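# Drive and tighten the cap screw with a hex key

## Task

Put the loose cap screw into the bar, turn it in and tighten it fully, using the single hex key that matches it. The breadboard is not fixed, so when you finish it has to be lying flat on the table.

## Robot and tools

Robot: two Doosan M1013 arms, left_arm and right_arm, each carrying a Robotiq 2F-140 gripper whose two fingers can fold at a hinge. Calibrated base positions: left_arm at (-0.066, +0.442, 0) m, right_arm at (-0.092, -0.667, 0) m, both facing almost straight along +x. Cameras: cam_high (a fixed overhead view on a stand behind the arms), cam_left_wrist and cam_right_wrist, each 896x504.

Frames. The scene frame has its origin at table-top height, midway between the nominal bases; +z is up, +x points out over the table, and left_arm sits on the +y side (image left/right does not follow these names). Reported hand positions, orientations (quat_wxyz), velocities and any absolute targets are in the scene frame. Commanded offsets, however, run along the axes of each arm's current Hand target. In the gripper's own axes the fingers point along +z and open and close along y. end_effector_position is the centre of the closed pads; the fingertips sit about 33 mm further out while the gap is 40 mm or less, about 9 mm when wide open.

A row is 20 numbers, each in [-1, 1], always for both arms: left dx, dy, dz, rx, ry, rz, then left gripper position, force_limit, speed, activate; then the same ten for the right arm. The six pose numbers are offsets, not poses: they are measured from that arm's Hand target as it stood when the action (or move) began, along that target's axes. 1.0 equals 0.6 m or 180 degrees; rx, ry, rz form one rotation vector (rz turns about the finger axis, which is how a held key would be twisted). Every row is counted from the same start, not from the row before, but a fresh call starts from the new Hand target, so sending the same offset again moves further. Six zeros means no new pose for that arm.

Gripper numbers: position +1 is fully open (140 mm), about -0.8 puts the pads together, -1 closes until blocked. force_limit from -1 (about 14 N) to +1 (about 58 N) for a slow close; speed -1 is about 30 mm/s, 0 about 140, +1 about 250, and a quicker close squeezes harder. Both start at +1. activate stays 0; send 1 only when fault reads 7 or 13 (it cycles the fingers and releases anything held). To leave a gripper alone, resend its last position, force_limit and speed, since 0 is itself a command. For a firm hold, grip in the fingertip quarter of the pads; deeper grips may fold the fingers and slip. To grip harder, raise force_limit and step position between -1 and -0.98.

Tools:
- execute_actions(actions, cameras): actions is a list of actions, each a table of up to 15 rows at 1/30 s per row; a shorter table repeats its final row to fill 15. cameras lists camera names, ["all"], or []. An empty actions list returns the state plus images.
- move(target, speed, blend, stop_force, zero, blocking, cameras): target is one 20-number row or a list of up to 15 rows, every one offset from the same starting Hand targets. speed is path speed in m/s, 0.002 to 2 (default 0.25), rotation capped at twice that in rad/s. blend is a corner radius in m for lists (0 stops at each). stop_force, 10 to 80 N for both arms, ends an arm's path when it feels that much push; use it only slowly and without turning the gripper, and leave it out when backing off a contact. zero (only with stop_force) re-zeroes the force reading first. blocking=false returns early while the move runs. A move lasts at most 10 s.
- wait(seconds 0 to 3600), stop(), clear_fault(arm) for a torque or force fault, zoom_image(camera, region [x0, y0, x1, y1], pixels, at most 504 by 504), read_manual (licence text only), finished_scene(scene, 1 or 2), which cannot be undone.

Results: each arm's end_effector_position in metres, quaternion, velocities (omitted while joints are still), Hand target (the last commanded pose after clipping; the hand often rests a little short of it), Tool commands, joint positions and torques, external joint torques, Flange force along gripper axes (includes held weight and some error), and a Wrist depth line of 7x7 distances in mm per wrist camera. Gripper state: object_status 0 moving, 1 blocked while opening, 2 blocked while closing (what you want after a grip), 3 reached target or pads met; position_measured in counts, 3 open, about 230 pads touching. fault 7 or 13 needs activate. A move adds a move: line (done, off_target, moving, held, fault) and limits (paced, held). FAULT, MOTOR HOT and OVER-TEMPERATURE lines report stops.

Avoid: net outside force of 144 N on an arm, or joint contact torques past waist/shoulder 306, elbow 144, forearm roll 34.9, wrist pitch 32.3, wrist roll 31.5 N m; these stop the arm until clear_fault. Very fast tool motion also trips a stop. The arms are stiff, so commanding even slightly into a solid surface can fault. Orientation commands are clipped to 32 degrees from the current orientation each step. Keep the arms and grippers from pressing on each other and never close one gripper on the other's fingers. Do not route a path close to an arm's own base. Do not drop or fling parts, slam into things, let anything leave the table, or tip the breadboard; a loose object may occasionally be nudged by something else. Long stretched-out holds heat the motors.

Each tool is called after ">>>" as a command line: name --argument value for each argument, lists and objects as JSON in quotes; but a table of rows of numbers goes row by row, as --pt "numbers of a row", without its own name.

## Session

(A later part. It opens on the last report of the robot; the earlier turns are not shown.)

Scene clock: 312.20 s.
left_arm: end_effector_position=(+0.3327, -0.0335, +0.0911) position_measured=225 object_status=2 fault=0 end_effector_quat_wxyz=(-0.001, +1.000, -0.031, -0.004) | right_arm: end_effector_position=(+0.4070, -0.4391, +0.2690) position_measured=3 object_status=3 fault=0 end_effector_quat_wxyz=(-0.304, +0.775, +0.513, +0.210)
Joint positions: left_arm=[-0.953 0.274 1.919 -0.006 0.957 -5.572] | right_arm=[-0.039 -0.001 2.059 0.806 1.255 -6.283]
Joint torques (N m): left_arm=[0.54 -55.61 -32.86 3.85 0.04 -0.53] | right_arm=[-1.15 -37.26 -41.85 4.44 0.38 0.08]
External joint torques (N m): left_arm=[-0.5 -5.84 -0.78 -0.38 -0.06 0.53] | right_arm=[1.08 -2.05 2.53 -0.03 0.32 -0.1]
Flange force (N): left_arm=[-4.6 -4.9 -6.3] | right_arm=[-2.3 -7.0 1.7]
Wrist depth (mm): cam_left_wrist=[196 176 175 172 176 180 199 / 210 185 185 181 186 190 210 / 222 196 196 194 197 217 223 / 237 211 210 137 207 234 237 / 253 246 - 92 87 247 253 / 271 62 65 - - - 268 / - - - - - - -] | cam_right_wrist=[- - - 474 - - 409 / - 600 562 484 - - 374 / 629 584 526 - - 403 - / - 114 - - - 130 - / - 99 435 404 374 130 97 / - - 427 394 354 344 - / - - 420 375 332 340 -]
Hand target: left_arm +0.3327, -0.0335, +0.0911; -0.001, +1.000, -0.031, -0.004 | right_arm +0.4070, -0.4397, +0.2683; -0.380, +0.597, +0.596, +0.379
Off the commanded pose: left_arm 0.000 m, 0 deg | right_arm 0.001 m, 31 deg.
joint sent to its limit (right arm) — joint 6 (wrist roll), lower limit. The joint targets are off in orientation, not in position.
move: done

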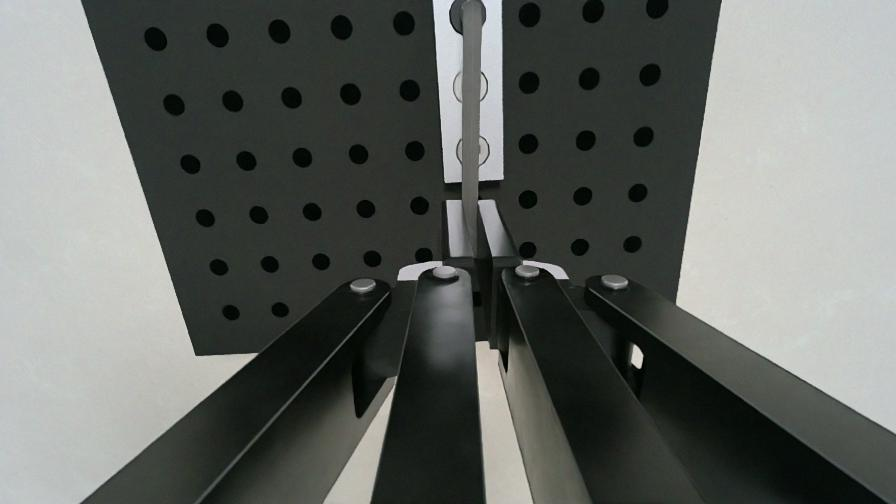

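>>> move --pt "0.003 -0.0337 -0.0002 0 0 0.0833 -1 1 -1 0 0 0 0 0 0 0 1 0 0 0" --pt "0.0151 -0.0649 -0.0001 0 0 0.1667 -1 1 -1 0 0 0 0 0 0 0 1 0 0 0" --pt "0.0348 -0.0918 0.0 0 0 0.25 -1 1 -1 0 0 0 0 0 0 0 1 0 0 0" --pt "0.0611 -0.1127 0.0001 0 0 0.3333 -1 1 -1 0 0 0 0 0 0 0 1 0 0 0" --pt "0.0917 -0.1261 0.0002 0 0 0.4167 -1 1 -1 0 0 0 0 0 0 0 1 0 0 0" --pt "0.1249 -0.1312 0.0003 0 0 0.5 -1 1 -1 0 0 0 0 0 0 0 1 0 0 0" --pt "0.1583 -0.1275 0.0004 0 0 0.5833 -1 1 -1 0 0 0 0 0 0 0 1 0 0 0" --pt "0.1897 -0.1153 0.0005 0 0 0.6667 -1 1 -1 0 0 0 0 0 0 0 1 0 0 0" --pt "0.2168 -0.0956 0.0006 0 0 0.75 -1 1 -1 0 0 0 0 0 0 0 1 0 0 0" --pt "0.2378 -0.0694 0.0007 0 0 0.8333 -1 1 -1 0 0 0 0 0 0 0 1 0 0 0" --pt "0.2513 -0.0387 0.0008 0 0 0.9167 -1 1 -1 0 0 0 0 0 0 0 1 0 0 0" --pt "0.2565 -0.0055 0.0008 0 0 1 -1 1 -1 0 0 0 0 0 0 0 1 0 0 0" --pt "0.2528 0.0277 0.0009 0 0 -0.9167 -1 1 -1 0 0 0 0 0 0 0 1 0 0 0" --pt "0.2406 0.0589 0.001 0 0 -0.8333 -1 1 -1 0 0 0 0 0 0 0 1 0 0 0" --speed 0.4 --blend '[0.003,0.003,0.003,0.003,0.003,0.003,0.003,0.003,0.003,0.003,0.003,0.003,0.003,0]' --cameras '["cam_left_wrist","cam_right_wrist"]'

>>> zoom_image --camera "cam_left_wrist" --region '[430, 0, 500, 60]'

Scene clock: 318.33 s.
left_arm: end_effector_position=(+0.4745, -0.0776, +0.0891) position_measured=225 object_status=2 fault=0 end_effector_quat_wxyz=(-0.005, +0.289, +0.957, +0.000) | right_arm: end_effector_position=(+0.4070, -0.4391, +0.2690) position_measured=3 object_status=3 fault=0 end_effector_quat_wxyz=(-0.304, +0.775, +0.513, +0.210)
Joint positions: left_arm=[-0.837 0.455 1.656 -0.005 1.038 -1.792] | right_arm=[-0.039 -0.001 2.059 0.806 1.255 -6.283]
Joint torques (N m): left_arm=[-2.68 -69.9 -21.41 2.91 5.87 -0.44] | right_arm=[-1.04 -37.28 -41.91 4.4 0.4 0.05]
External joint torques (N m): left_arm=[2.54 -9.64 -13.78 0.69 -5.81 0.44] | right_arm=[0.91 -1.94 2.68 0 0.3 -0.07]
Flange force (N): left_arm=[-12.7 1.7 -9.5] | right_arm=[-2.7 -6.9 1.7]
Wrist depth (mm): cam_left_wrist=[197 178 175 173 174 175 176 / 208 207 184 183 184 185 185 / 220 219 197 194 195 195 196 / 232 232 231 137 204 207 235 / 248 248 - 92 88 243 250 / 261 62 65 - - - 263 / - - - - - - -] | cam_right_wrist=[777 - 560 479 - 448 - / 688 - 557 493 449 - 374 / 649 - 506 462 434 - 383 / - 114 478 449 - 130 - / - 99 428 413 - 140 97 / - - - - - - 102 / - 430 - - - 326 -]
Hand target: left_arm +0.4746, -0.0776, +0.0892; -0.005, +0.289, +0.957, +0.000 | right_arm +0.4070, -0.4397, +0.2683; -0.380, +0.597, +0.596, +0.379
Off the commanded pose: left_arm 0.000 m, 0 deg | right_arm 0.001 m, 31 deg.
joint sent to its limit (right arm) — joint 6 (wrist roll), lower limit. The joint targets are off in orientation, not in position.
move: done

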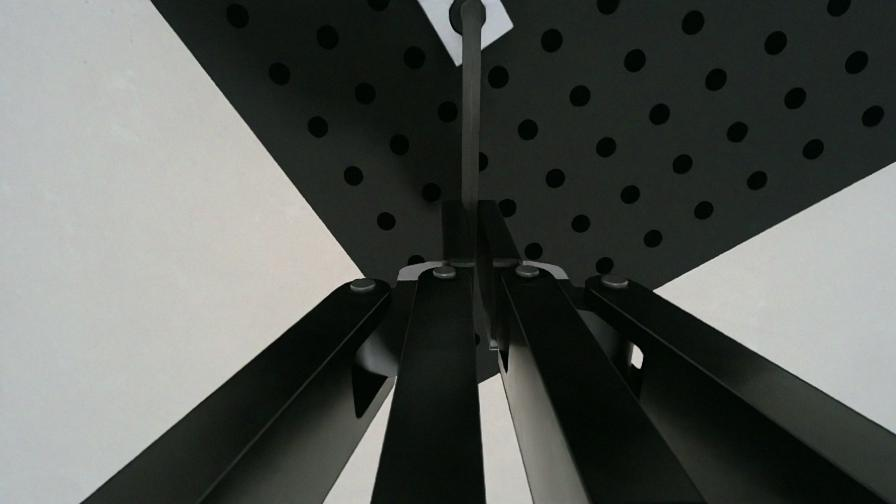

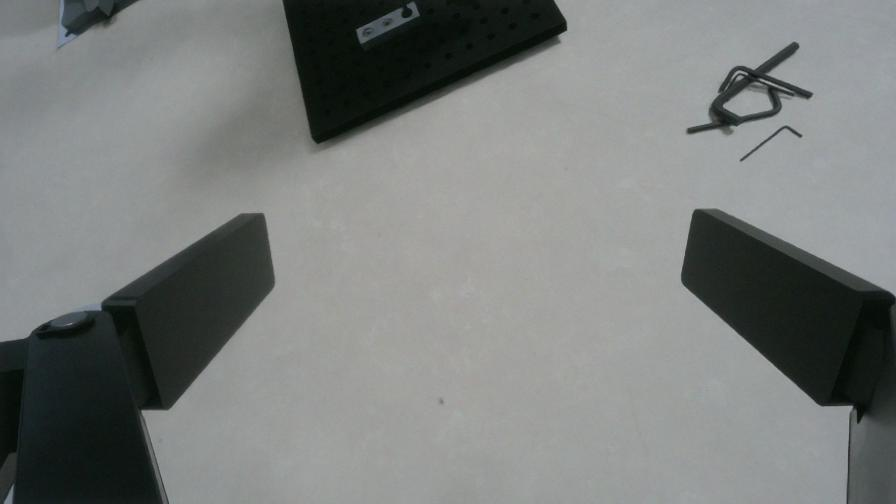

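Scaled by 7.200 from the camera's image (finer frame: 1280x720).

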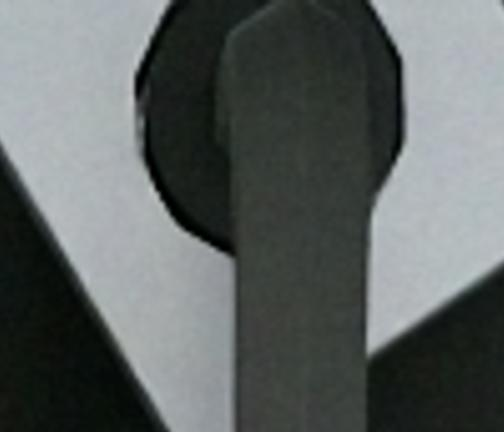

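>>> move --pt "0.0025 -0.0335 0.0 0 0 0.0833 -1 1 -1 0 0 0 0 0 0 0 1 0 0 0" --pt "0.0146 -0.0648 0.0001 0 0 0.1667 -1 1 -1 0 0 0 0 0 0 0 1 0 0 0" --pt "0.0344 -0.0918 0.0002 0 0 0.25 -1 1 -1 0 0 0 0 0 0 0 1 0 0 0" --pt "0.0607 -0.1128 0.0003 0 0 0.3333 -1 1 -1 0 0 0 0 0 0 0 1 0 0 0" --pt "0.0914 -0.1263 0.0004 0 0 0.4167 -1 1 -1 0 0 0 0 0 0 0 1 0 0 0" --pt "0.1247 -0.1314 0.0005 0 0 0.5 -1 1 -1 0 0 0 0 0 0 0 1 0 0 0" --pt "0.1582 -0.1277 0.0006 0 0 0.5833 -1 1 -1 0 0 0 0 0 0 0 1 0 0 0" --pt "0.1896 -0.1155 0.0007 0 0 0.6667 -1 1 -1 0 0 0 0 0 0 0 1 0 0 0" --pt "0.2168 -0.0957 0.0008 0 0 0.75 -1 1 -1 0 0 0 0 0 0 0 1 0 0 0" --pt "0.2378 -0.0695 0.0009 0 0 0.8333 -1 1 -1 0 0 0 0 0 0 0 1 0 0 0" --pt "0.2513 -0.0388 0.001 0 0 0.9167 -1 1 -1 0 0 0 0 0 0 0 1 0 0 0" --pt "0.2565 -0.0056 0.001 0 0 1 -1 1 -1 0 0 0 0 0 0 0 1 0 0 0" --pt "0.2528 0.0277 0.0011 0 0 -0.9167 -1 1 -1 0 0 0 0 0 0 0 1 0 0 0" --pt "0.2406 0.0589 0.0012 0 0 -0.8333 -1 1 -1 0 0 0 0 0 0 0 1 0 0 0" --speed 0.4 --blend '[0.003,0.003,0.003,0.003,0.003,0.003,0.003,0.003,0.003,0.003,0.003,0.003,0.003,0]' --cameras '["cam_left_wrist","cam_right_wrist"]'

>>> zoom_image --camera "cam_left_wrist" --region '[430, 0, 500, 60]'

Scene clock: 324.47 s.
left_arm: end_effector_position=(+0.3738, +0.0316, +0.0897) position_measured=225 object_status=2 fault=0 end_effector_quat_wxyz=(+0.001, +0.850, -0.527, -0.005) | right_arm: end_effector_position=(+0.4070, -0.4391, +0.2690) position_measured=3 object_status=3 fault=0 end_effector_quat_wxyz=(-0.304, +0.775, +0.513, +0.210)
Joint positions: left_arm=[-0.833 0.249 1.956 -0.005 0.945 1.877] | right_arm=[-0.039 -0.001 2.059 0.806 1.255 -6.283]
Joint torques (N m): left_arm=[-8.77 -52.19 -33.32 0.47 -0.52 0.41] | right_arm=[-1.37 -37.18 -41.82 4.42 0.38 0.08]
External joint torques (N m): left_arm=[8.8 -6.28 -0.05 2.93 0.49 -0.41] | right_arm=[1.31 -2.3 2.31 0 0.32 -0.09]
Flange force (N): left_arm=[-12.2 -10.3 -7.4] | right_arm=[-1.7 -7.2 1.7]
Wrist depth (mm): cam_left_wrist=[172 173 173 167 172 176 177 / 181 182 184 182 184 186 210 / 192 193 193 193 197 200 223 / 231 205 205 136 205 232 239 / 247 248 - 92 87 248 256 / 261 62 65 - - - 271 / - - - - - - -] | cam_right_wrist=[- 672 612 - 487 - 411 / 687 600 - 490 - - 387 / - 577 - 466 439 - - / - 114 488 - 404 130 103 / - 99 484 421 397 122 97 / - - 428 - 352 339 102 / - - - - - 326 -]
Hand target: left_arm +0.3738, +0.0316, +0.0897; +0.001, +0.850, -0.527, -0.005 | right_arm +0.4070, -0.4397, +0.2683; -0.380, +0.597, +0.596, +0.379
Off the commanded pose: left_arm 0.000 m, 0 deg | right_arm 0.001 m, 31 deg.
joint sent to its limit (right arm) — joint 6 (wrist roll), lower limit. The joint targets are off in orientation, not in position.
move: done

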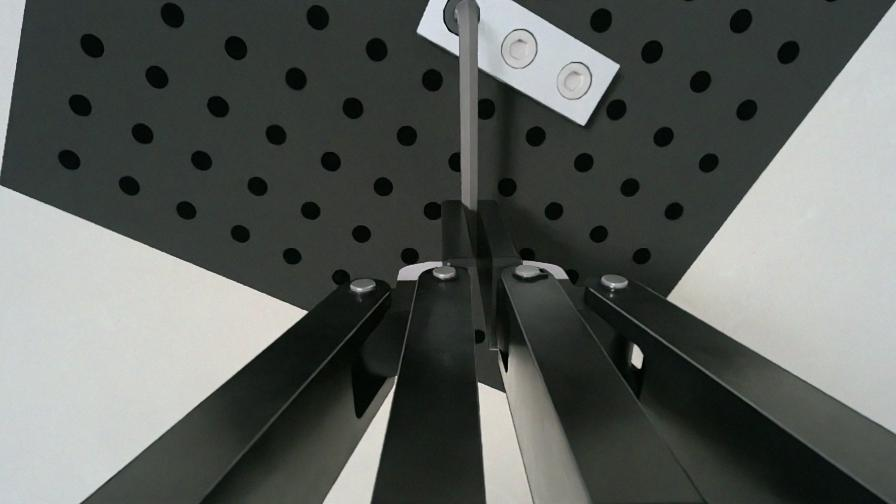

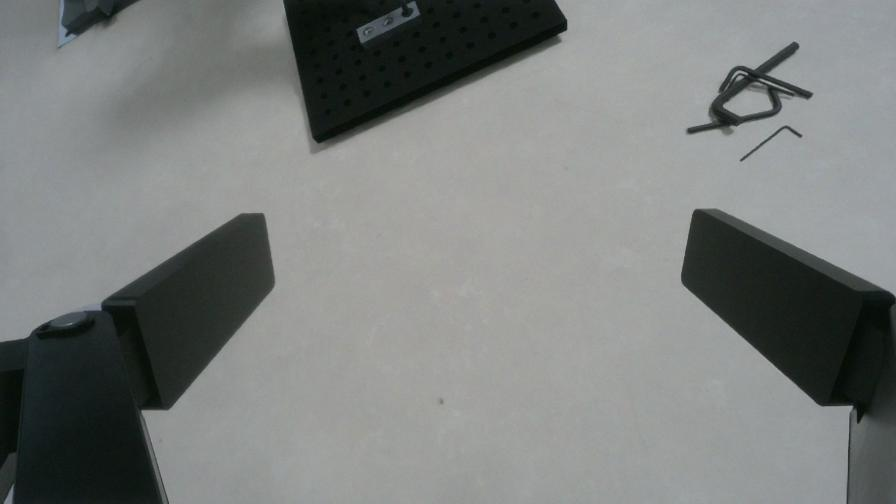

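Scaled by 7.200 from the camera's image (finer frame: 1280x720).

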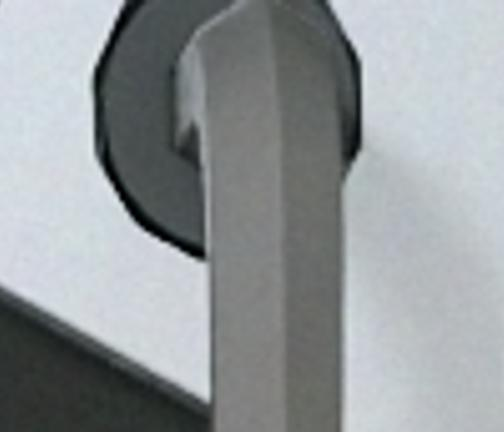

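>>> move --pt "0.0025 -0.0335 0.0008 0 0 0.0833 -1 1 -1 0 0 0 0 0 0 0 1 0 0 0" --pt "0.0146 -0.0648 0.0009 0 0 0.1667 -1 1 -1 0 0 0 0 0 0 0 1 0 0 0" --pt "0.0344 -0.0918 0.001 0 0 0.25 -1 1 -1 0 0 0 0 0 0 0 1 0 0 0" --pt "0.0607 -0.1128 0.0011 0 0 0.3333 -1 1 -1 0 0 0 0 0 0 0 1 0 0 0" --pt "0.0914 -0.1263 0.0012 0 0 0.4167 -1 1 -1 0 0 0 0 0 0 0 1 0 0 0" --pt "0.1247 -0.1314 0.0013 0 0 0.5 -1 1 -1 0 0 0 0 0 0 0 1 0 0 0" --pt "0.1582 -0.1277 0.0014 0 0 0.5833 -1 1 -1 0 0 0 0 0 0 0 1 0 0 0" --pt "0.1896 -0.1155 0.0015 0 0 0.6667 -1 1 -1 0 0 0 0 0 0 0 1 0 0 0" --pt "0.2168 -0.0957 0.0016 0 0 0.75 -1 1 -1 0 0 0 0 0 0 0 1 0 0 0" --pt "0.2378 -0.0695 0.0017 0 0 0.8333 -1 1 -1 0 0 0 0 0 0 0 1 0 0 0" --pt "0.2513 -0.0388 0.0018 0 0 0.9167 -1 1 -1 0 0 0 0 0 0 0 1 0 0 0" --pt "0.2565 -0.0056 0.0018 0 0 1 -1 1 -1 0 0 0 0 0 0 0 1 0 0 0" --pt "0.2528 0.0277 0.0019 0 0 -0.9167 -1 1 -1 0 0 0 0 0 0 0 1 0 0 0" --pt "0.2406 0.0589 0.002 0 0 -0.8333 -1 1 -1 0 0 0 0 0 0 0 1 0 0 0" --speed 0.4 --blend '[0.003,0.003,0.003,0.003,0.003,0.003,0.003,0.003,0.003,0.003,0.003,0.003,0.003,0]' --cameras '["cam_left_wrist","cam_right_wrist"]'

>>> zoom_image --camera "cam_left_wrist" --region '[430, 0, 500, 60]'

>>> zoom_image --camera "cam_right_wrist" --region '[330, 0, 450, 70]'

Scene clock: 330.60 s.
left_arm: end_effector_position=(+0.4064, -0.1134, +0.0877) position_measured=225 object_status=2 fault=0 end_effector_quat_wxyz=(-0.004, +0.729, +0.685, -0.002) | right_arm: end_effector_position=(+0.4070, -0.4391, +0.2690) position_measured=3 object_status=3 fault=0 end_effector_quat_wxyz=(-0.304, +0.775, +0.513, +0.210)
Joint positions: left_arm=[-0.939 0.427 1.703 -0.006 1.02 5.438] | right_arm=[-0.039 -0.001 2.059 0.806 1.255 -6.283]
Joint torques (N m): left_arm=[4.1 -70.73 -31.61 5.78 0.85 -0.12] | right_arm=[-1.44 -36.91 -41.83 4.43 0.41 0.06]
External joint torques (N m): left_arm=[-4.15 -6.77 -3.45 -2.16 -0.8 0.12] | right_arm=[1.65 -2.54 2.34 -0.02 0.29 -0.07]
Flange force (N): left_arm=[-1.8 -6.0 -7.2] | right_arm=[-1.2 -7.8 2.0]
Wrist depth (mm): cam_left_wrist=[192 174 166 163 174 173 176 / 208 182 182 183 183 183 202 / 219 193 193 191 193 193 216 / 233 205 205 136 203 233 231 / 247 248 - 92 87 241 247 / 261 62 65 - - - 261 / - - - - - - -] | cam_right_wrist=[816 - 553 487 477 - 423 / - - - - 454 422 - / 626 619 - 457 - 412 - / - 114 - 438 - 130 - / - 99 445 416 383 121 97 / - 458 428 - - - - / - - - - 351 325 -]
Hand target: left_arm +0.4065, -0.1134, +0.0877; -0.004, +0.729, +0.685, -0.002 | right_arm +0.4070, -0.4397, +0.2683; -0.380, +0.597, +0.596, +0.379
Off the commanded pose: left_arm 0.000 m, 0 deg | right_arm 0.001 m, 31 deg.
joint sent to its limit (right arm) — joint 6 (wrist roll), lower limit. The joint targets are off in orientation, not in position.
move: done

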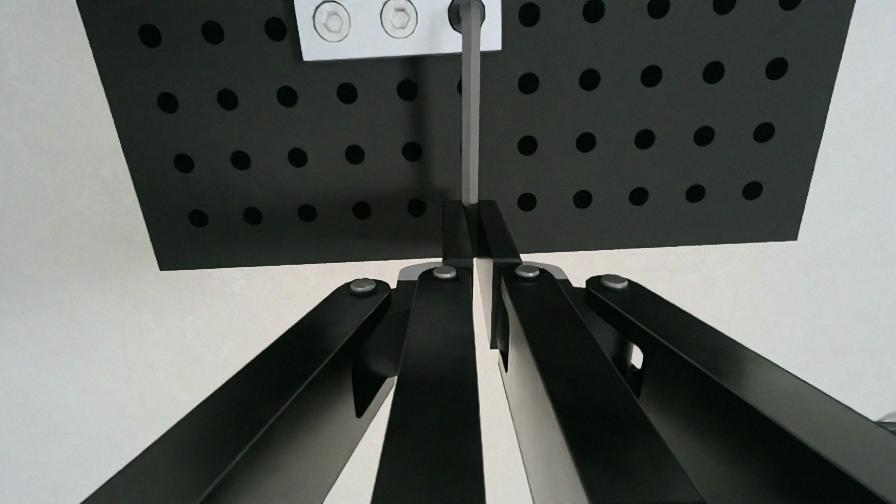

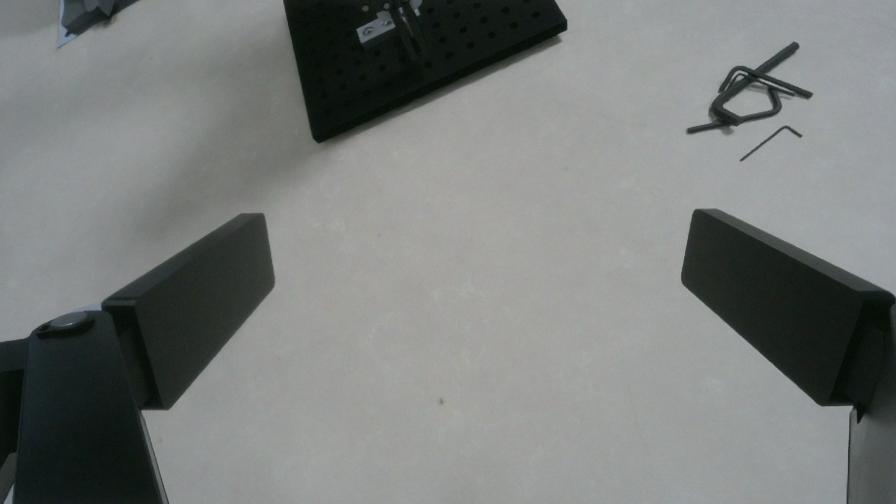

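Scaled by 7.200 from the camera's image (finer frame: 1280x720).

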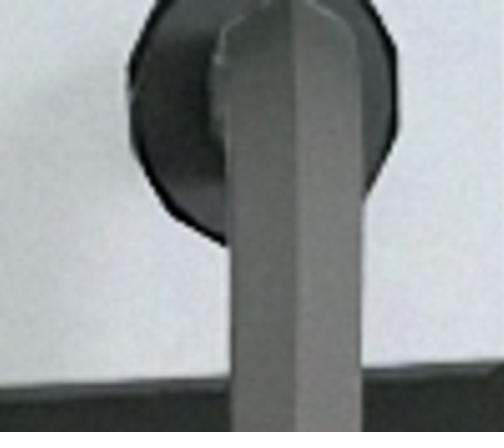

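Scaled by 4.200 from the camera's image (finer frame: 1280x720).

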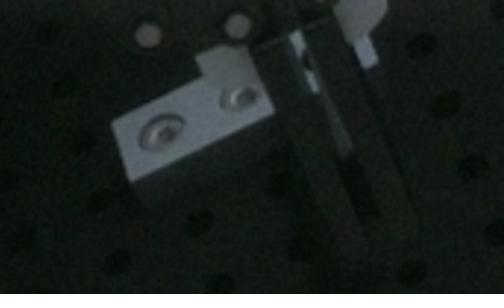

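>>> move --pt "0 0 -0.05 0 0 0 -1 1 -1 0 0 0 0 0 0 0 1 0 0 0" --pt "0.0624 -0.1127 -0.0667 0 0 -0.8333 -1 1 -1 0 0 0 0 0 0 0 1 0 0 0" --pt "0.0624 -0.1127 -0.0667 0 0 0.3333 -1 1 -1 0 0 0 0 0 0 0 1 0 0 0" --pt "0.0624 -0.1127 -0.0667 0 0 -0.5 -1 1 -1 0 0 0 0 0 0 0 1 0 0 0" --pt "0.0624 -0.1127 -0.0667 0 0 0.6667 -1 1 -1 0 0 0 0 0 0 0 1 0 0 0" --pt "0.0624 -0.1127 -0.0667 0 0 0.3333 -1 1 -1 0 0 0 0 0 0 0 1 0 0 0" --pt "0.0624 -0.1127 -0.02 0 0 0.3333 -1 1 -1 0 0 0 0 0 0 0 1 0 0 0" --speed '[0.15,1.4,1.4,1.4,1.4,1.2,0.1]' --blend '[0.002,0.03,0.03,0.03,0.03,0,0]' --cameras '["cam_left_wrist","cam_right_wrist"]'

>>> zoom_image --camera "cam_left_wrist" --region '[430, 0, 500, 60]'

>>> zoom_image --camera "cam_right_wrist" --region '[330, 0, 450, 70]'

Scene clock: 337.80 s.
left_arm: end_effector_position=(+0.3414, -0.0719, +0.1005) position_measured=225 object_status=2 fault=0 end_effector_quat_wxyz=(-0.002, +0.973, +0.229, -0.004) | right_arm: end_effector_position=(+0.4070, -0.4391, +0.2690) position_measured=3 object_status=3 fault=0 end_effector_quat_wxyz=(-0.304, +0.775, +0.513, +0.210)
Joint positions: left_arm=[-0.978 0.314 1.843 -0.006 0.992 -6.121] | right_arm=[-0.039 -0.001 2.059 0.806 1.255 -6.283]
Joint torques (N m): left_arm=[-0.71 -65.41 -36.13 3.65 0.34 -0.56] | right_arm=[-1.35 -37.17 -42.09 4.42 0.34 0.09]
External joint torques (N m): left_arm=[0.55 -0.46 1.71 -0.09 -0.34 0.56] | right_arm=[1.28 -2.08 2.87 -0.02 0.37 -0.11]
Flange force (N): left_arm=[0.8 -4.4 1.6] | right_arm=[-2.5 -7.5 2.1]
Wrist depth (mm): cam_left_wrist=[187 185 185 181 184 186 207 / 195 195 195 188 194 216 218 / 208 207 206 203 206 231 231 / 248 248 219 137 217 245 246 / 264 264 - 92 88 256 261 / 281 62 65 - - - 275 / - - - - - - -] | cam_right_wrist=[- - - 484 - 445 406 / - 603 - 491 - 403 389 / 627 560 - - - 382 370 / 588 134 459 - - 130 101 / - 99 - 415 390 122 97 / - - - - - 325 102 / - - - - - 323 -]
Hand target: left_arm +0.3414, -0.0719, +0.1004; -0.003, +0.973, +0.229, -0.004 | right_arm +0.4070, -0.4397, +0.2683; -0.380, +0.597, +0.596, +0.379
Off the commanded pose: left_arm 0.000 m, 0 deg | right_arm 0.001 m, 31 deg.
joint sent to its limit (right arm) — joint 6 (wrist roll), lower limit. The joint targets are off in orientation, not in position.
move: done; limits=paced

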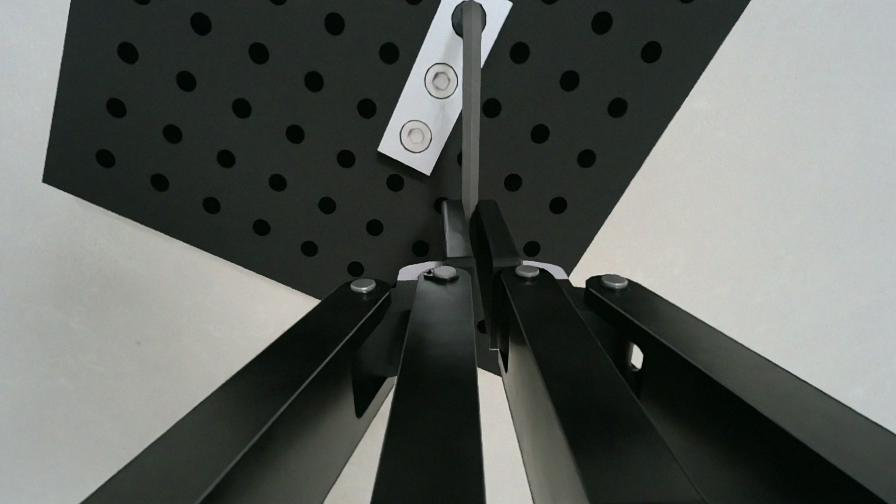

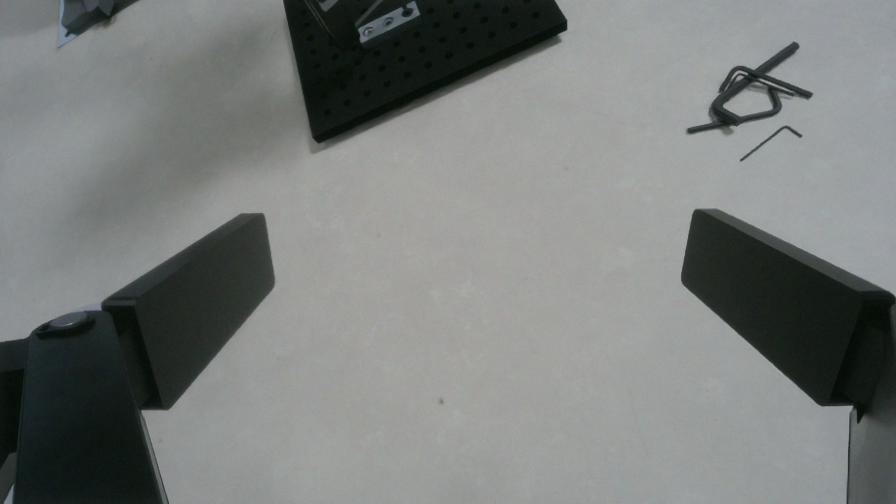

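Scaled by 7.200 from the camera's image (finer frame: 1280x720).

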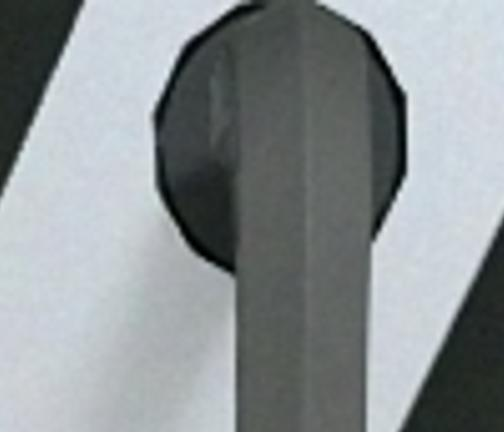

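Scaled by 4.200 from the camera's image (finer frame: 1280x720).

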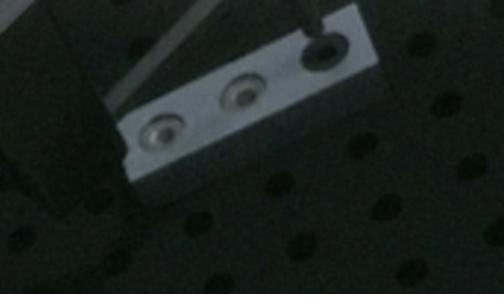

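>>> move --pt "0.0012 0.0016 0.006 0 0 0 -1 1 -1 0 0 0 0 0 0 0 1 0 0 0" --pt "0.0012 0.0016 0.0217 0 0 0 -1 1 -1 0 0 0 0 0 0 0 1 0 0 0" --speed 0.02 --stop_force 10 --cameras '["cam_left_wrist"]'

>>> zoom_image --camera "cam_left_wrist" --region '[430, 0, 500, 60]'

Scene clock: 339.93 s.
left_arm: end_effector_position=(+0.3424, -0.0724, +0.0874) position_measured=225 object_status=2 fault=0 end_effector_quat_wxyz=(-0.002, +0.973, +0.229, -0.004) | right_arm: end_effector_position=(+0.4070, -0.4391, +0.2690) position_measured=3 object_status=3 fault=0 end_effector_quat_wxyz=(-0.304, +0.775, +0.513, +0.210)
Joint positions: left_arm=[-0.977 0.328 1.851 -0.007 0.97 -6.12] | right_arm=[-0.039 -0.001 2.059 0.806 1.255 -6.283]
Joint torques (N m): left_arm=[1.02 -61.42 -33.08 3.93 -0.11 -0.41] | right_arm=[-1.28 -37.41 -41.87 4.36 0.38 0.09]
External joint torques (N m): left_arm=[-1.06 -5.31 -0.82 -0.42 0.11 0.41] | right_arm=[1.34 -1.67 2.69 0.02 0.32 -0.1]
Flange force (N): left_arm=[-2.2 -5.4 -5.9] | right_arm=[-2.1 -6.6 2.4]
Wrist depth (mm): cam_left_wrist=[174 173 173 164 171 172 195 / 183 182 182 173 182 201 206 / 194 193 193 190 192 218 218 / 234 206 205 137 203 231 231 / 250 246 - 92 87 241 247 / 265 62 65 - - - 260 / - - - - - - -] | cam_right_wrist=[751 675 615 510 473 - 420 / - - - - 449 395 - / 621 - 516 - - - 368 / - 114 - 431 431 130 107 / - 99 - - 384 123 97 / - - - - - - 102 / - - 388 371 - 326 -]
Hand target: left_arm +0.3424, -0.0724, +0.0874; -0.003, +0.973, +0.229, -0.004 | right_arm +0.4070, -0.4397, +0.2683; -0.380, +0.597, +0.596, +0.379
Off the commanded pose: left_arm 0.000 m, 0 deg | right_arm 0.001 m, 31 deg.
joint sent to its limit (right arm) — joint 6 (wrist roll), lower limit. The joint targets are off in orientation, not in position.
move: done

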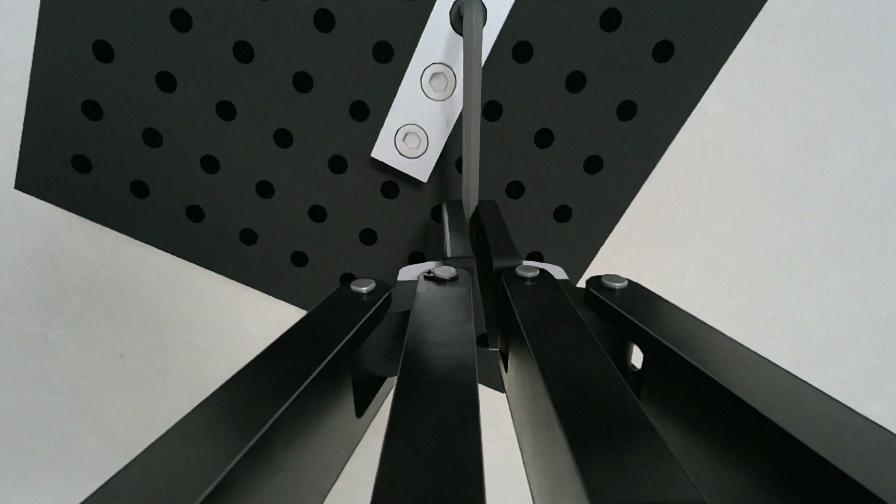

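Scaled by 7.200 from the camera's image (finer frame: 1280x720).

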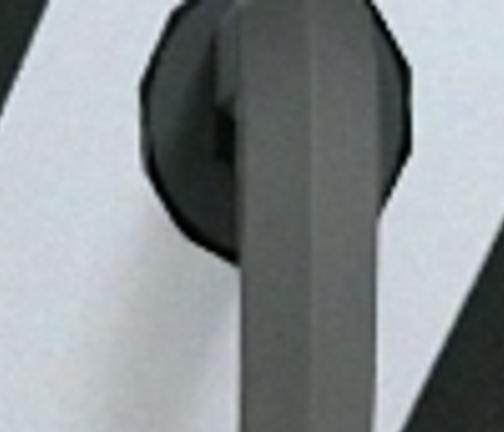

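>>> move --target '[0,0,-0.015,0,0,0,-1,1,-1,0,0,0,0,0,0,0,1,0,0,0]' --speed 0.05 --cameras '["cam_left_wrist"]'

>>> zoom_image --camera "cam_left_wrist" --region '[430, 0, 500, 60]'

Scene clock: 341.00 s.
left_arm: end_effector_position=(+0.3424, -0.0724, +0.0964) position_measured=225 object_status=2 fault=0 end_effector_quat_wxyz=(-0.003, +0.973, +0.229, -0.004) | right_arm: end_effector_position=(+0.4070, -0.4391, +0.2690) position_measured=3 object_status=3 fault=0 end_effector_quat_wxyz=(-0.304, +0.775, +0.513, +0.210)
Joint positions: left_arm=[-0.977 0.319 1.844 -0.006 0.986 -6.12] | right_arm=[-0.039 -0.001 2.059 0.806 1.255 -6.283]
Joint torques (N m): left_arm=[-0.25 -66.05 -35.77 3.6 0.35 -0.52] | right_arm=[-1.51 -37.13 -41.8 4.4 0.42 0.12]
External joint torques (N m): left_arm=[0.34 -0.26 1.53 -0.06 -0.34 0.52] | right_arm=[1.49 -2.11 2.5 0 0.28 -0.13]
Flange force (N): left_arm=[0.5 -3.7 1.7] | right_arm=[-1.7 -7.2 2.3]
Wrist depth (mm): cam_left_wrist=[180 180 180 173 180 183 204 / 190 190 190 182 191 215 216 / 201 202 202 200 202 229 229 / 241 217 214 137 212 242 242 / 257 254 - 92 88 252 259 / 275 62 65 - - - 273 / - - - - - - -] | cam_right_wrist=[- - - 497 - - - / - 594 542 - 446 422 393 / - 558 541 - - 388 - / - 114 - - - 130 336 / - 106 455 410 - 354 97 / - - - - - 346 - / - - - 371 - 317 -]
Hand target: left_arm +0.3424, -0.0724, +0.0964; -0.003, +0.973, +0.229, -0.004 | right_arm +0.4070, -0.4397, +0.2683; -0.380, +0.597, +0.596, +0.379
Off the commanded pose: left_arm 0.000 m, 0 deg | right_arm 0.001 m, 31 deg.
joint sent to its limit (right arm) — joint 6 (wrist roll), lower limit. The joint targets are off in orientation, not in position.
move: done

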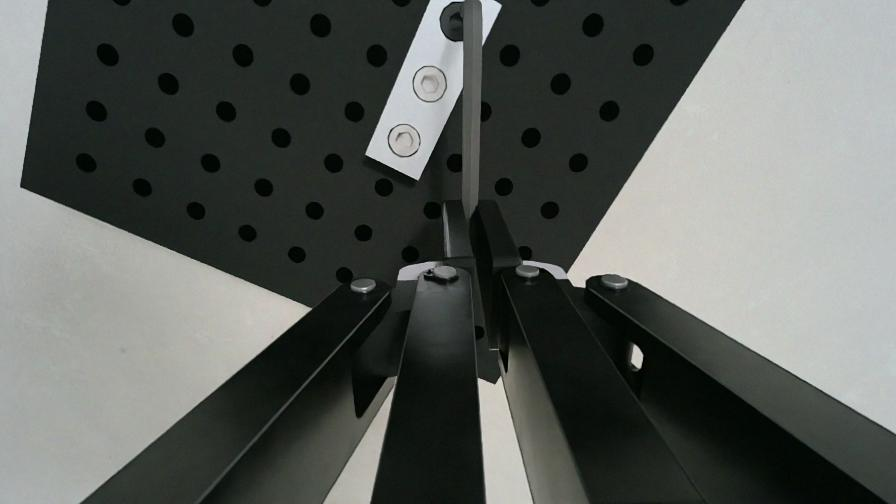

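Scaled by 7.200 from the camera's image (finer frame: 1280x720).

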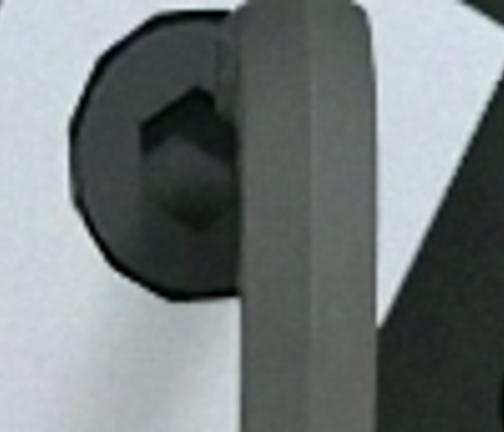

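>>> move --pt "0 0 -0.12 0 0 0 -1 1 -1 0 0.0245 -0.0117 0.0065 0.109 0.109 0.4913 -0.55 0 0 0" --pt "0 0 -0.352 0 0 0.5736 -1 1 -1 0 0.0245 -0.0117 0.0065 0.109 0.109 0.4913 -0.55 0 0 0" --pt "0.036 0.35 -0.352 0 0 -0.8528 -1 1 -1 0 0.0245 -0.0117 0.0065 0.109 0.109 0.4913 -0.55 0 0 0" --speed '[0.3,0.6,0.5]' --blend '[0.02,0.03,0]' --cameras '["all"]'

Scene clock: 350.60 s.
left_arm: end_effector_position=(+0.4571, -0.2514, +0.3061) position_measured=225 object_status=2 fault=0 end_effector_quat_wxyz=(-0.004, +0.000, +1.000, +0.002) | right_arm: end_effector_position=(+0.4000, -0.4299, +0.2800) position_measured=199 object_status=3 fault=0 end_effector_quat_wxyz=(+0.707, -0.707, +0.000, +0.000)
Joint positions: left_arm=[-0.99 0.53 1.128 -0.005 1.491 -2.531] | right_arm=[-0.229 0.307 2.241 1.354 1.714 -5.704]
Joint torques (N m): left_arm=[-0.67 -93.66 -42.89 4.25 0.4 -0.75] | right_arm=[-1.29 -56.73 -29.31 2.07 2.04 0.02]
External joint torques (N m): left_arm=[0.58 1.36 1.82 -0.09 -0.37 0.75] | right_arm=[1.27 -2.12 2.2 0.02 0.33 -0.06]
Flange force (N): left_arm=[0.5 3.3 3.7] | right_arm=[-5.8 -2.6 3.4]
Wrist depth (mm): cam_left_wrist=[385 391 392 388 385 369 375 / 406 411 414 414 410 393 396 / 432 435 434 430 421 415 422 / 458 459 463 123 439 438 462 / 489 484 - 92 87 488 503 / 508 62 65 - - - 513 / - - - - - - -] | cam_right_wrist=[251 248 252 2686 - 476 - / 265 275 272 294 1728 - - / - 787 867 936 - 487 350 / 3128 668 905 168 123 - - / - - - - - - - / - - - - - - - / - - - - - - -]
Hand target: left_arm +0.4572, -0.2514, +0.3060; -0.004, +0.000, +1.000, +0.002 | right_arm +0.4000, -0.4299, +0.2800; +0.707, -0.707, +0.000, +0.000
Off the commanded pose: left_arm 0.000 m, 0 deg | right_arm 0.000 m, 0 deg.
move: done

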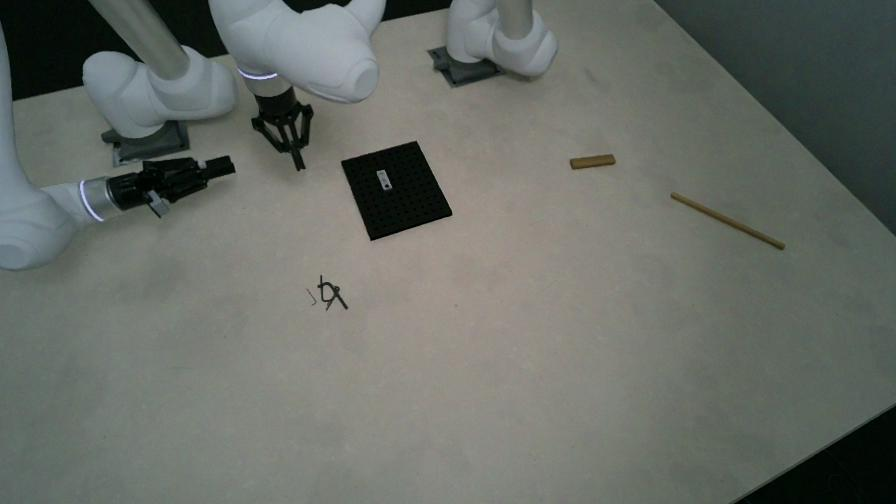

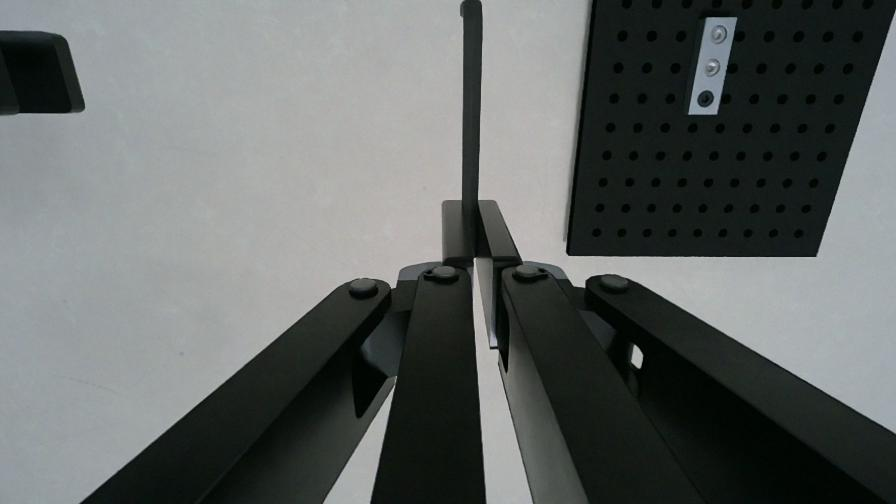

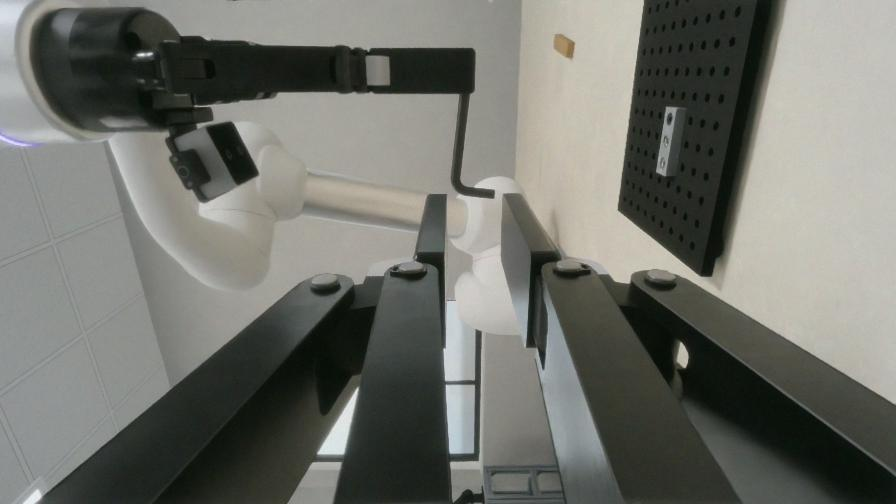

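>>> move --pt "0.0026 0.001 -0.0026 0 0 0 -1 1 -1 0 0 0 0 0 0 0 -0.45 0 0 0" --pt "0.0026 0.001 -0.0026 0 0 0 -1 1 -1 0 0 0 0.25 0 0 0 -0.45 0 0 0" --pt "0.0026 0.001 -0.0026 0 0 0 -1 1 -1 0 0 0 0.25 0 0 0 -1 0 -1 0" --pt "0.0026 0.001 -0.0026 0 0 0 -0.55 1 -0.5 0 0 0 0.25 0 0 0 -1 0 -1 0" --speed 0.12 --cameras '["cam_left_wrist","cam_right_wrist"]'

Scene clock: 355.07 s.
left_arm: end_effector_position=(+0.4556, -0.2508, +0.3076) position_measured=199 object_status=0 fault=0 end_effector_quat_wxyz=(-0.004, +0.000, +1.000, +0.002) | right_arm: end_effector_position=(+0.4000, -0.2799, +0.2799) position_measured=223 object_status=2 fault=0 end_effector_quat_wxyz=(+0.707, -0.707, +0.000, +0.000)
Joint positions: left_arm=[-0.991 0.527 1.13 -0.005 1.492 -2.532] | right_arm=[0.072 0.3 2.252 1.605 1.547 -5.693]
Joint torques (N m): left_arm=[-0.29 -92.98 -42.79 4.25 0.4 -0.63] | right_arm=[-1.11 -57.04 -29.96 1.61 2.16 0.01]
External joint torques (N m): left_arm=[0.58 0.18 1.55 -0.06 -0.36 0.63] | right_arm=[1.03 -1.93 2.45 -0.11 0.21 -0.05]
Flange force (N): left_arm=[1.4 4.2 3.1] | right_arm=[-6.8 -2.0 0.9]
Wrist depth (mm): cam_left_wrist=[110 118 136 138 390 372 377 / 138 126 142 142 408 393 400 / 433 439 442 436 424 419 425 / 459 460 456 149 430 442 466 / 490 478 81 486 91 87 492 / 513 62 69 - - - 524 / - - - - - - -] | cam_right_wrist=[- 110 128 130 - - 328 / - 117 137 135 - - 332 / 393 675 805 163 919 - - / 422 639 772 110 870 - - / 2447 597 - - 89 - - / - - - - - - - / - - - - - - -]
Hand target: left_arm +0.4556, -0.2508, +0.3076; -0.004, +0.000, +1.000, +0.002 | right_arm +0.4000, -0.2799, +0.2799; +0.707, -0.707, +0.000, +0.000
Off the commanded pose: left_arm 0.000 m, 0 deg | right_arm 0.000 m, 0 deg.
move: done

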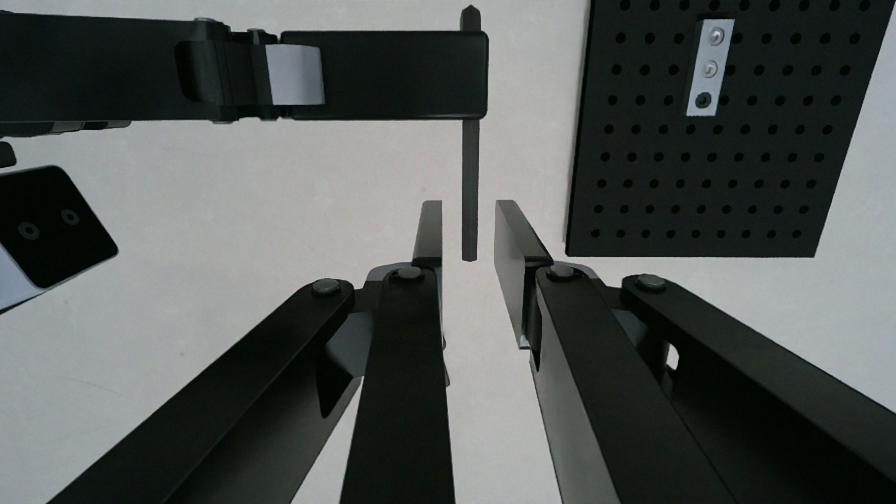

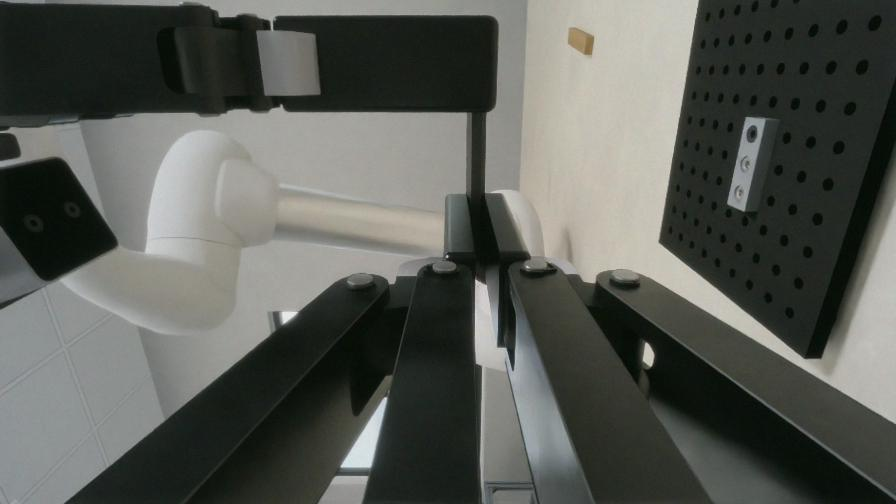

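>>> move --pt "0 0 0 0 0 0 -1 1 0.3 0 0 0 0 0 0 0 -1 0 -1 0" --pt "0 0 0 0 0 0 -1 1 0.3 0 0 0 0 0 0 0 -0.45 0 -0.5 0" --pt "0 0 0 0 0 0 -1 1 0.3 0 0 0 -0.4 0 0 0 -0.45 0 -0.5 0" --speed 0.2 --cameras '["cam_left_wrist","cam_right_wrist"]'

>>> zoom_image --camera "cam_left_wrist" --region '[430, 0, 500, 60]'

Scene clock: 358.30 s.
left_arm: end_effector_position=(+0.4556, -0.2509, +0.3076) position_measured=226 object_status=2 fault=0 end_effector_quat_wxyz=(-0.004, +0.000, +1.000, +0.002) | right_arm: end_effector_position=(+0.4000, -0.5198, +0.2801) position_measured=186 object_status=3 fault=0 end_effector_quat_wxyz=(+0.707, -0.707, +0.000, +0.000)
Joint positions: left_arm=[-0.991 0.527 1.13 -0.006 1.492 -2.532] | right_arm=[-0.394 0.335 2.195 1.215 1.809 -5.714]
Joint torques (N m): left_arm=[-0.95 -93.3 -42.91 4.28 0.37 -0.55] | right_arm=[-2.17 -58.81 -29.27 2.41 2.1 0.04]
External joint torques (N m): left_arm=[0.82 0.75 1.7 -0.1 -0.34 0.55] | right_arm=[2.31 -3.08 2.44 -0.04 0.29 -0.08]
Flange force (N): left_arm=[0.9 3.8 3.4] | right_arm=[-5.9 -3.9 6.5]
Wrist depth (mm): cam_left_wrist=[392 390 394 392 386 373 376 / 413 413 412 418 408 399 401 / 434 433 437 434 424 417 424 / 461 464 462 123 438 442 471 / 487 486 - 92 87 483 495 / 516 62 65 - - - 521 / - - - - - - -] | cam_right_wrist=[333 - - - 989 493 326 / 342 353 332 - - 483 351 / - 657 951 1139 821 - 298 / 2522 808 - 1139 152 502 - / - - - - - - - / - - - - - - - / - - - - - - -]
Hand target: left_arm +0.4556, -0.2508, +0.3076; -0.004, +0.000, +1.000, +0.002 | right_arm +0.4000, -0.5199, +0.2801; +0.707, -0.707, +0.000, +0.000
Off the commanded pose: left_arm 0.000 m, 0 deg | right_arm 0.000 m, 0 deg.
move: done

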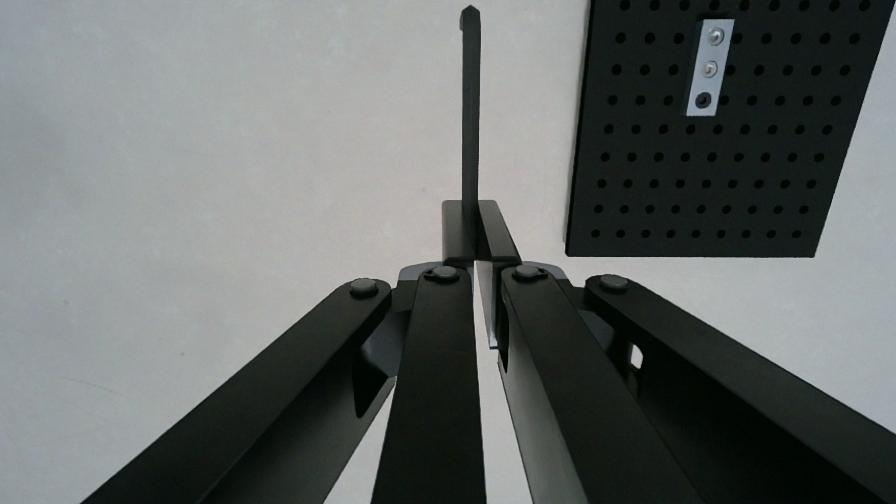

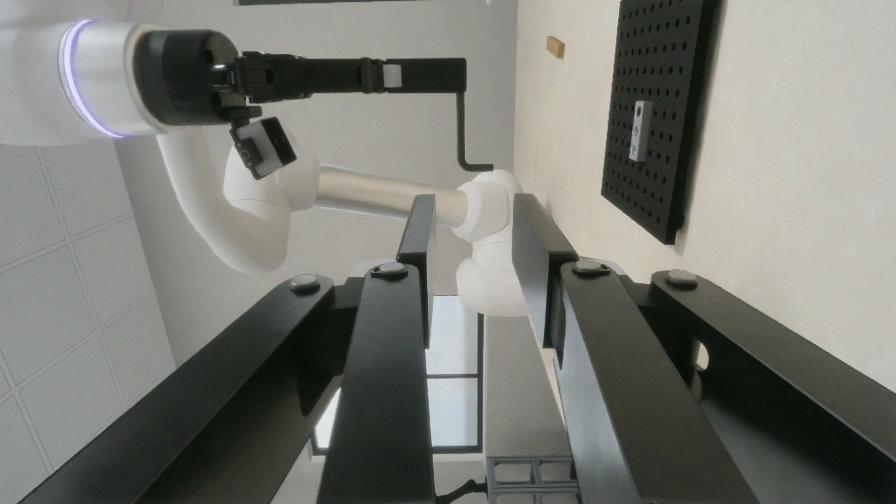

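Scaled by 7.200 from the camera's image (finer frame: 1280x720).

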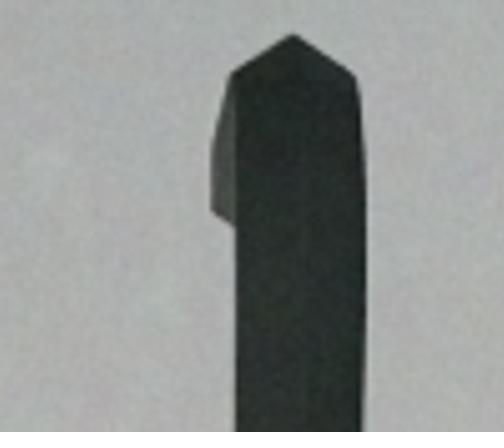

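>>> move --pt "0.1902 0.4297 0 0 0 -0.8139 -1 1 0.3 0 0 0 0 0 0 0 -0.45 0 0 0" --pt "0.1902 0.4297 0.3327 0 0 -0.8139 -1 1 0.3 0 0 0 0 0 0 0 -0.45 0 0 0" --speed '[0.5,0.25]' --cameras '["cam_left_wrist"]'

>>> zoom_image --camera "cam_left_wrist" --region '[430, 0, 500, 60]'

Scene clock: 364.17 s.
left_arm: end_effector_position=(+0.3399, +0.0077, +0.1098) position_measured=226 object_status=2 fault=0 end_effector_quat_wxyz=(+0.000, +0.957, -0.289, -0.005) | right_arm: end_effector_position=(+0.4000, -0.5199, +0.2801) position_measured=186 object_status=3 fault=0 end_effector_quat_wxyz=(+0.707, -0.707, +0.000, +0.000)
Joint positions: left_arm=[-0.902 0.219 1.951 -0.006 0.979 -4.998] | right_arm=[-0.394 0.335 2.195 1.215 1.809 -5.714]
Joint torques (N m): left_arm=[-0.89 -55.8 -35.77 3.54 0.39 -0.53] | right_arm=[-1.34 -59.17 -29.22 2.39 2.11 0.04]
External joint torques (N m): left_arm=[0.94 -0.48 1.64 -0.03 -0.42 0.53] | right_arm=[1.37 -2.46 2.36 -0.02 0.27 -0.09]
Flange force (N): left_arm=[-3.1 -3.3 1.8] | right_arm=[-5.8 -2.9 4.6]
Wrist depth (mm): cam_left_wrist=[191 191 192 188 193 196 219 / 225 202 202 200 202 205 229 / 239 219 215 213 217 217 244 / 254 254 228 137 227 259 260 / 271 271 - 92 87 269 277 / 292 62 65 - - - - / - - - - - - -] | cam_right_wrist=[- - 3089 - - - - / - - 637 2716 - 543 - / - - 616 626 640 536 312 / - - 997 122 151 502 331 / 2094 - - - - - - / - - - - - - - / - - - - - - -]
Hand target: left_arm +0.3399, +0.0077, +0.1098; +0.000, +0.957, -0.289, -0.005 | right_arm +0.4000, -0.5199, +0.2801; +0.707, -0.707, +0.000, +0.000
Off the commanded pose: left_arm 0.000 m, 0 deg | right_arm 0.000 m, 0 deg.
move: done

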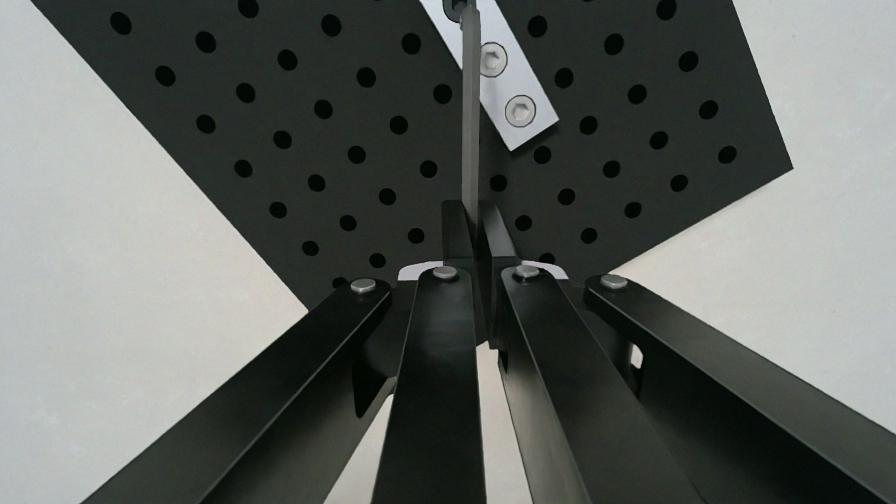

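Scaled by 7.200 from the camera's image (finer frame: 1280x720).

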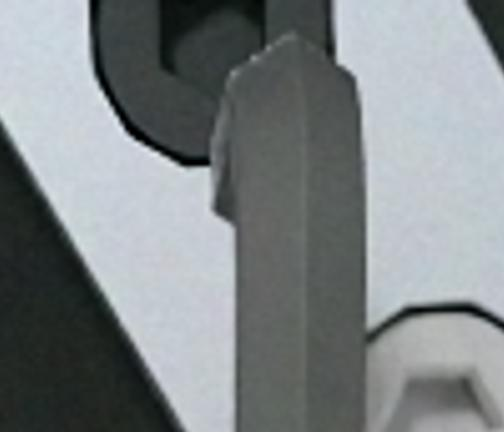

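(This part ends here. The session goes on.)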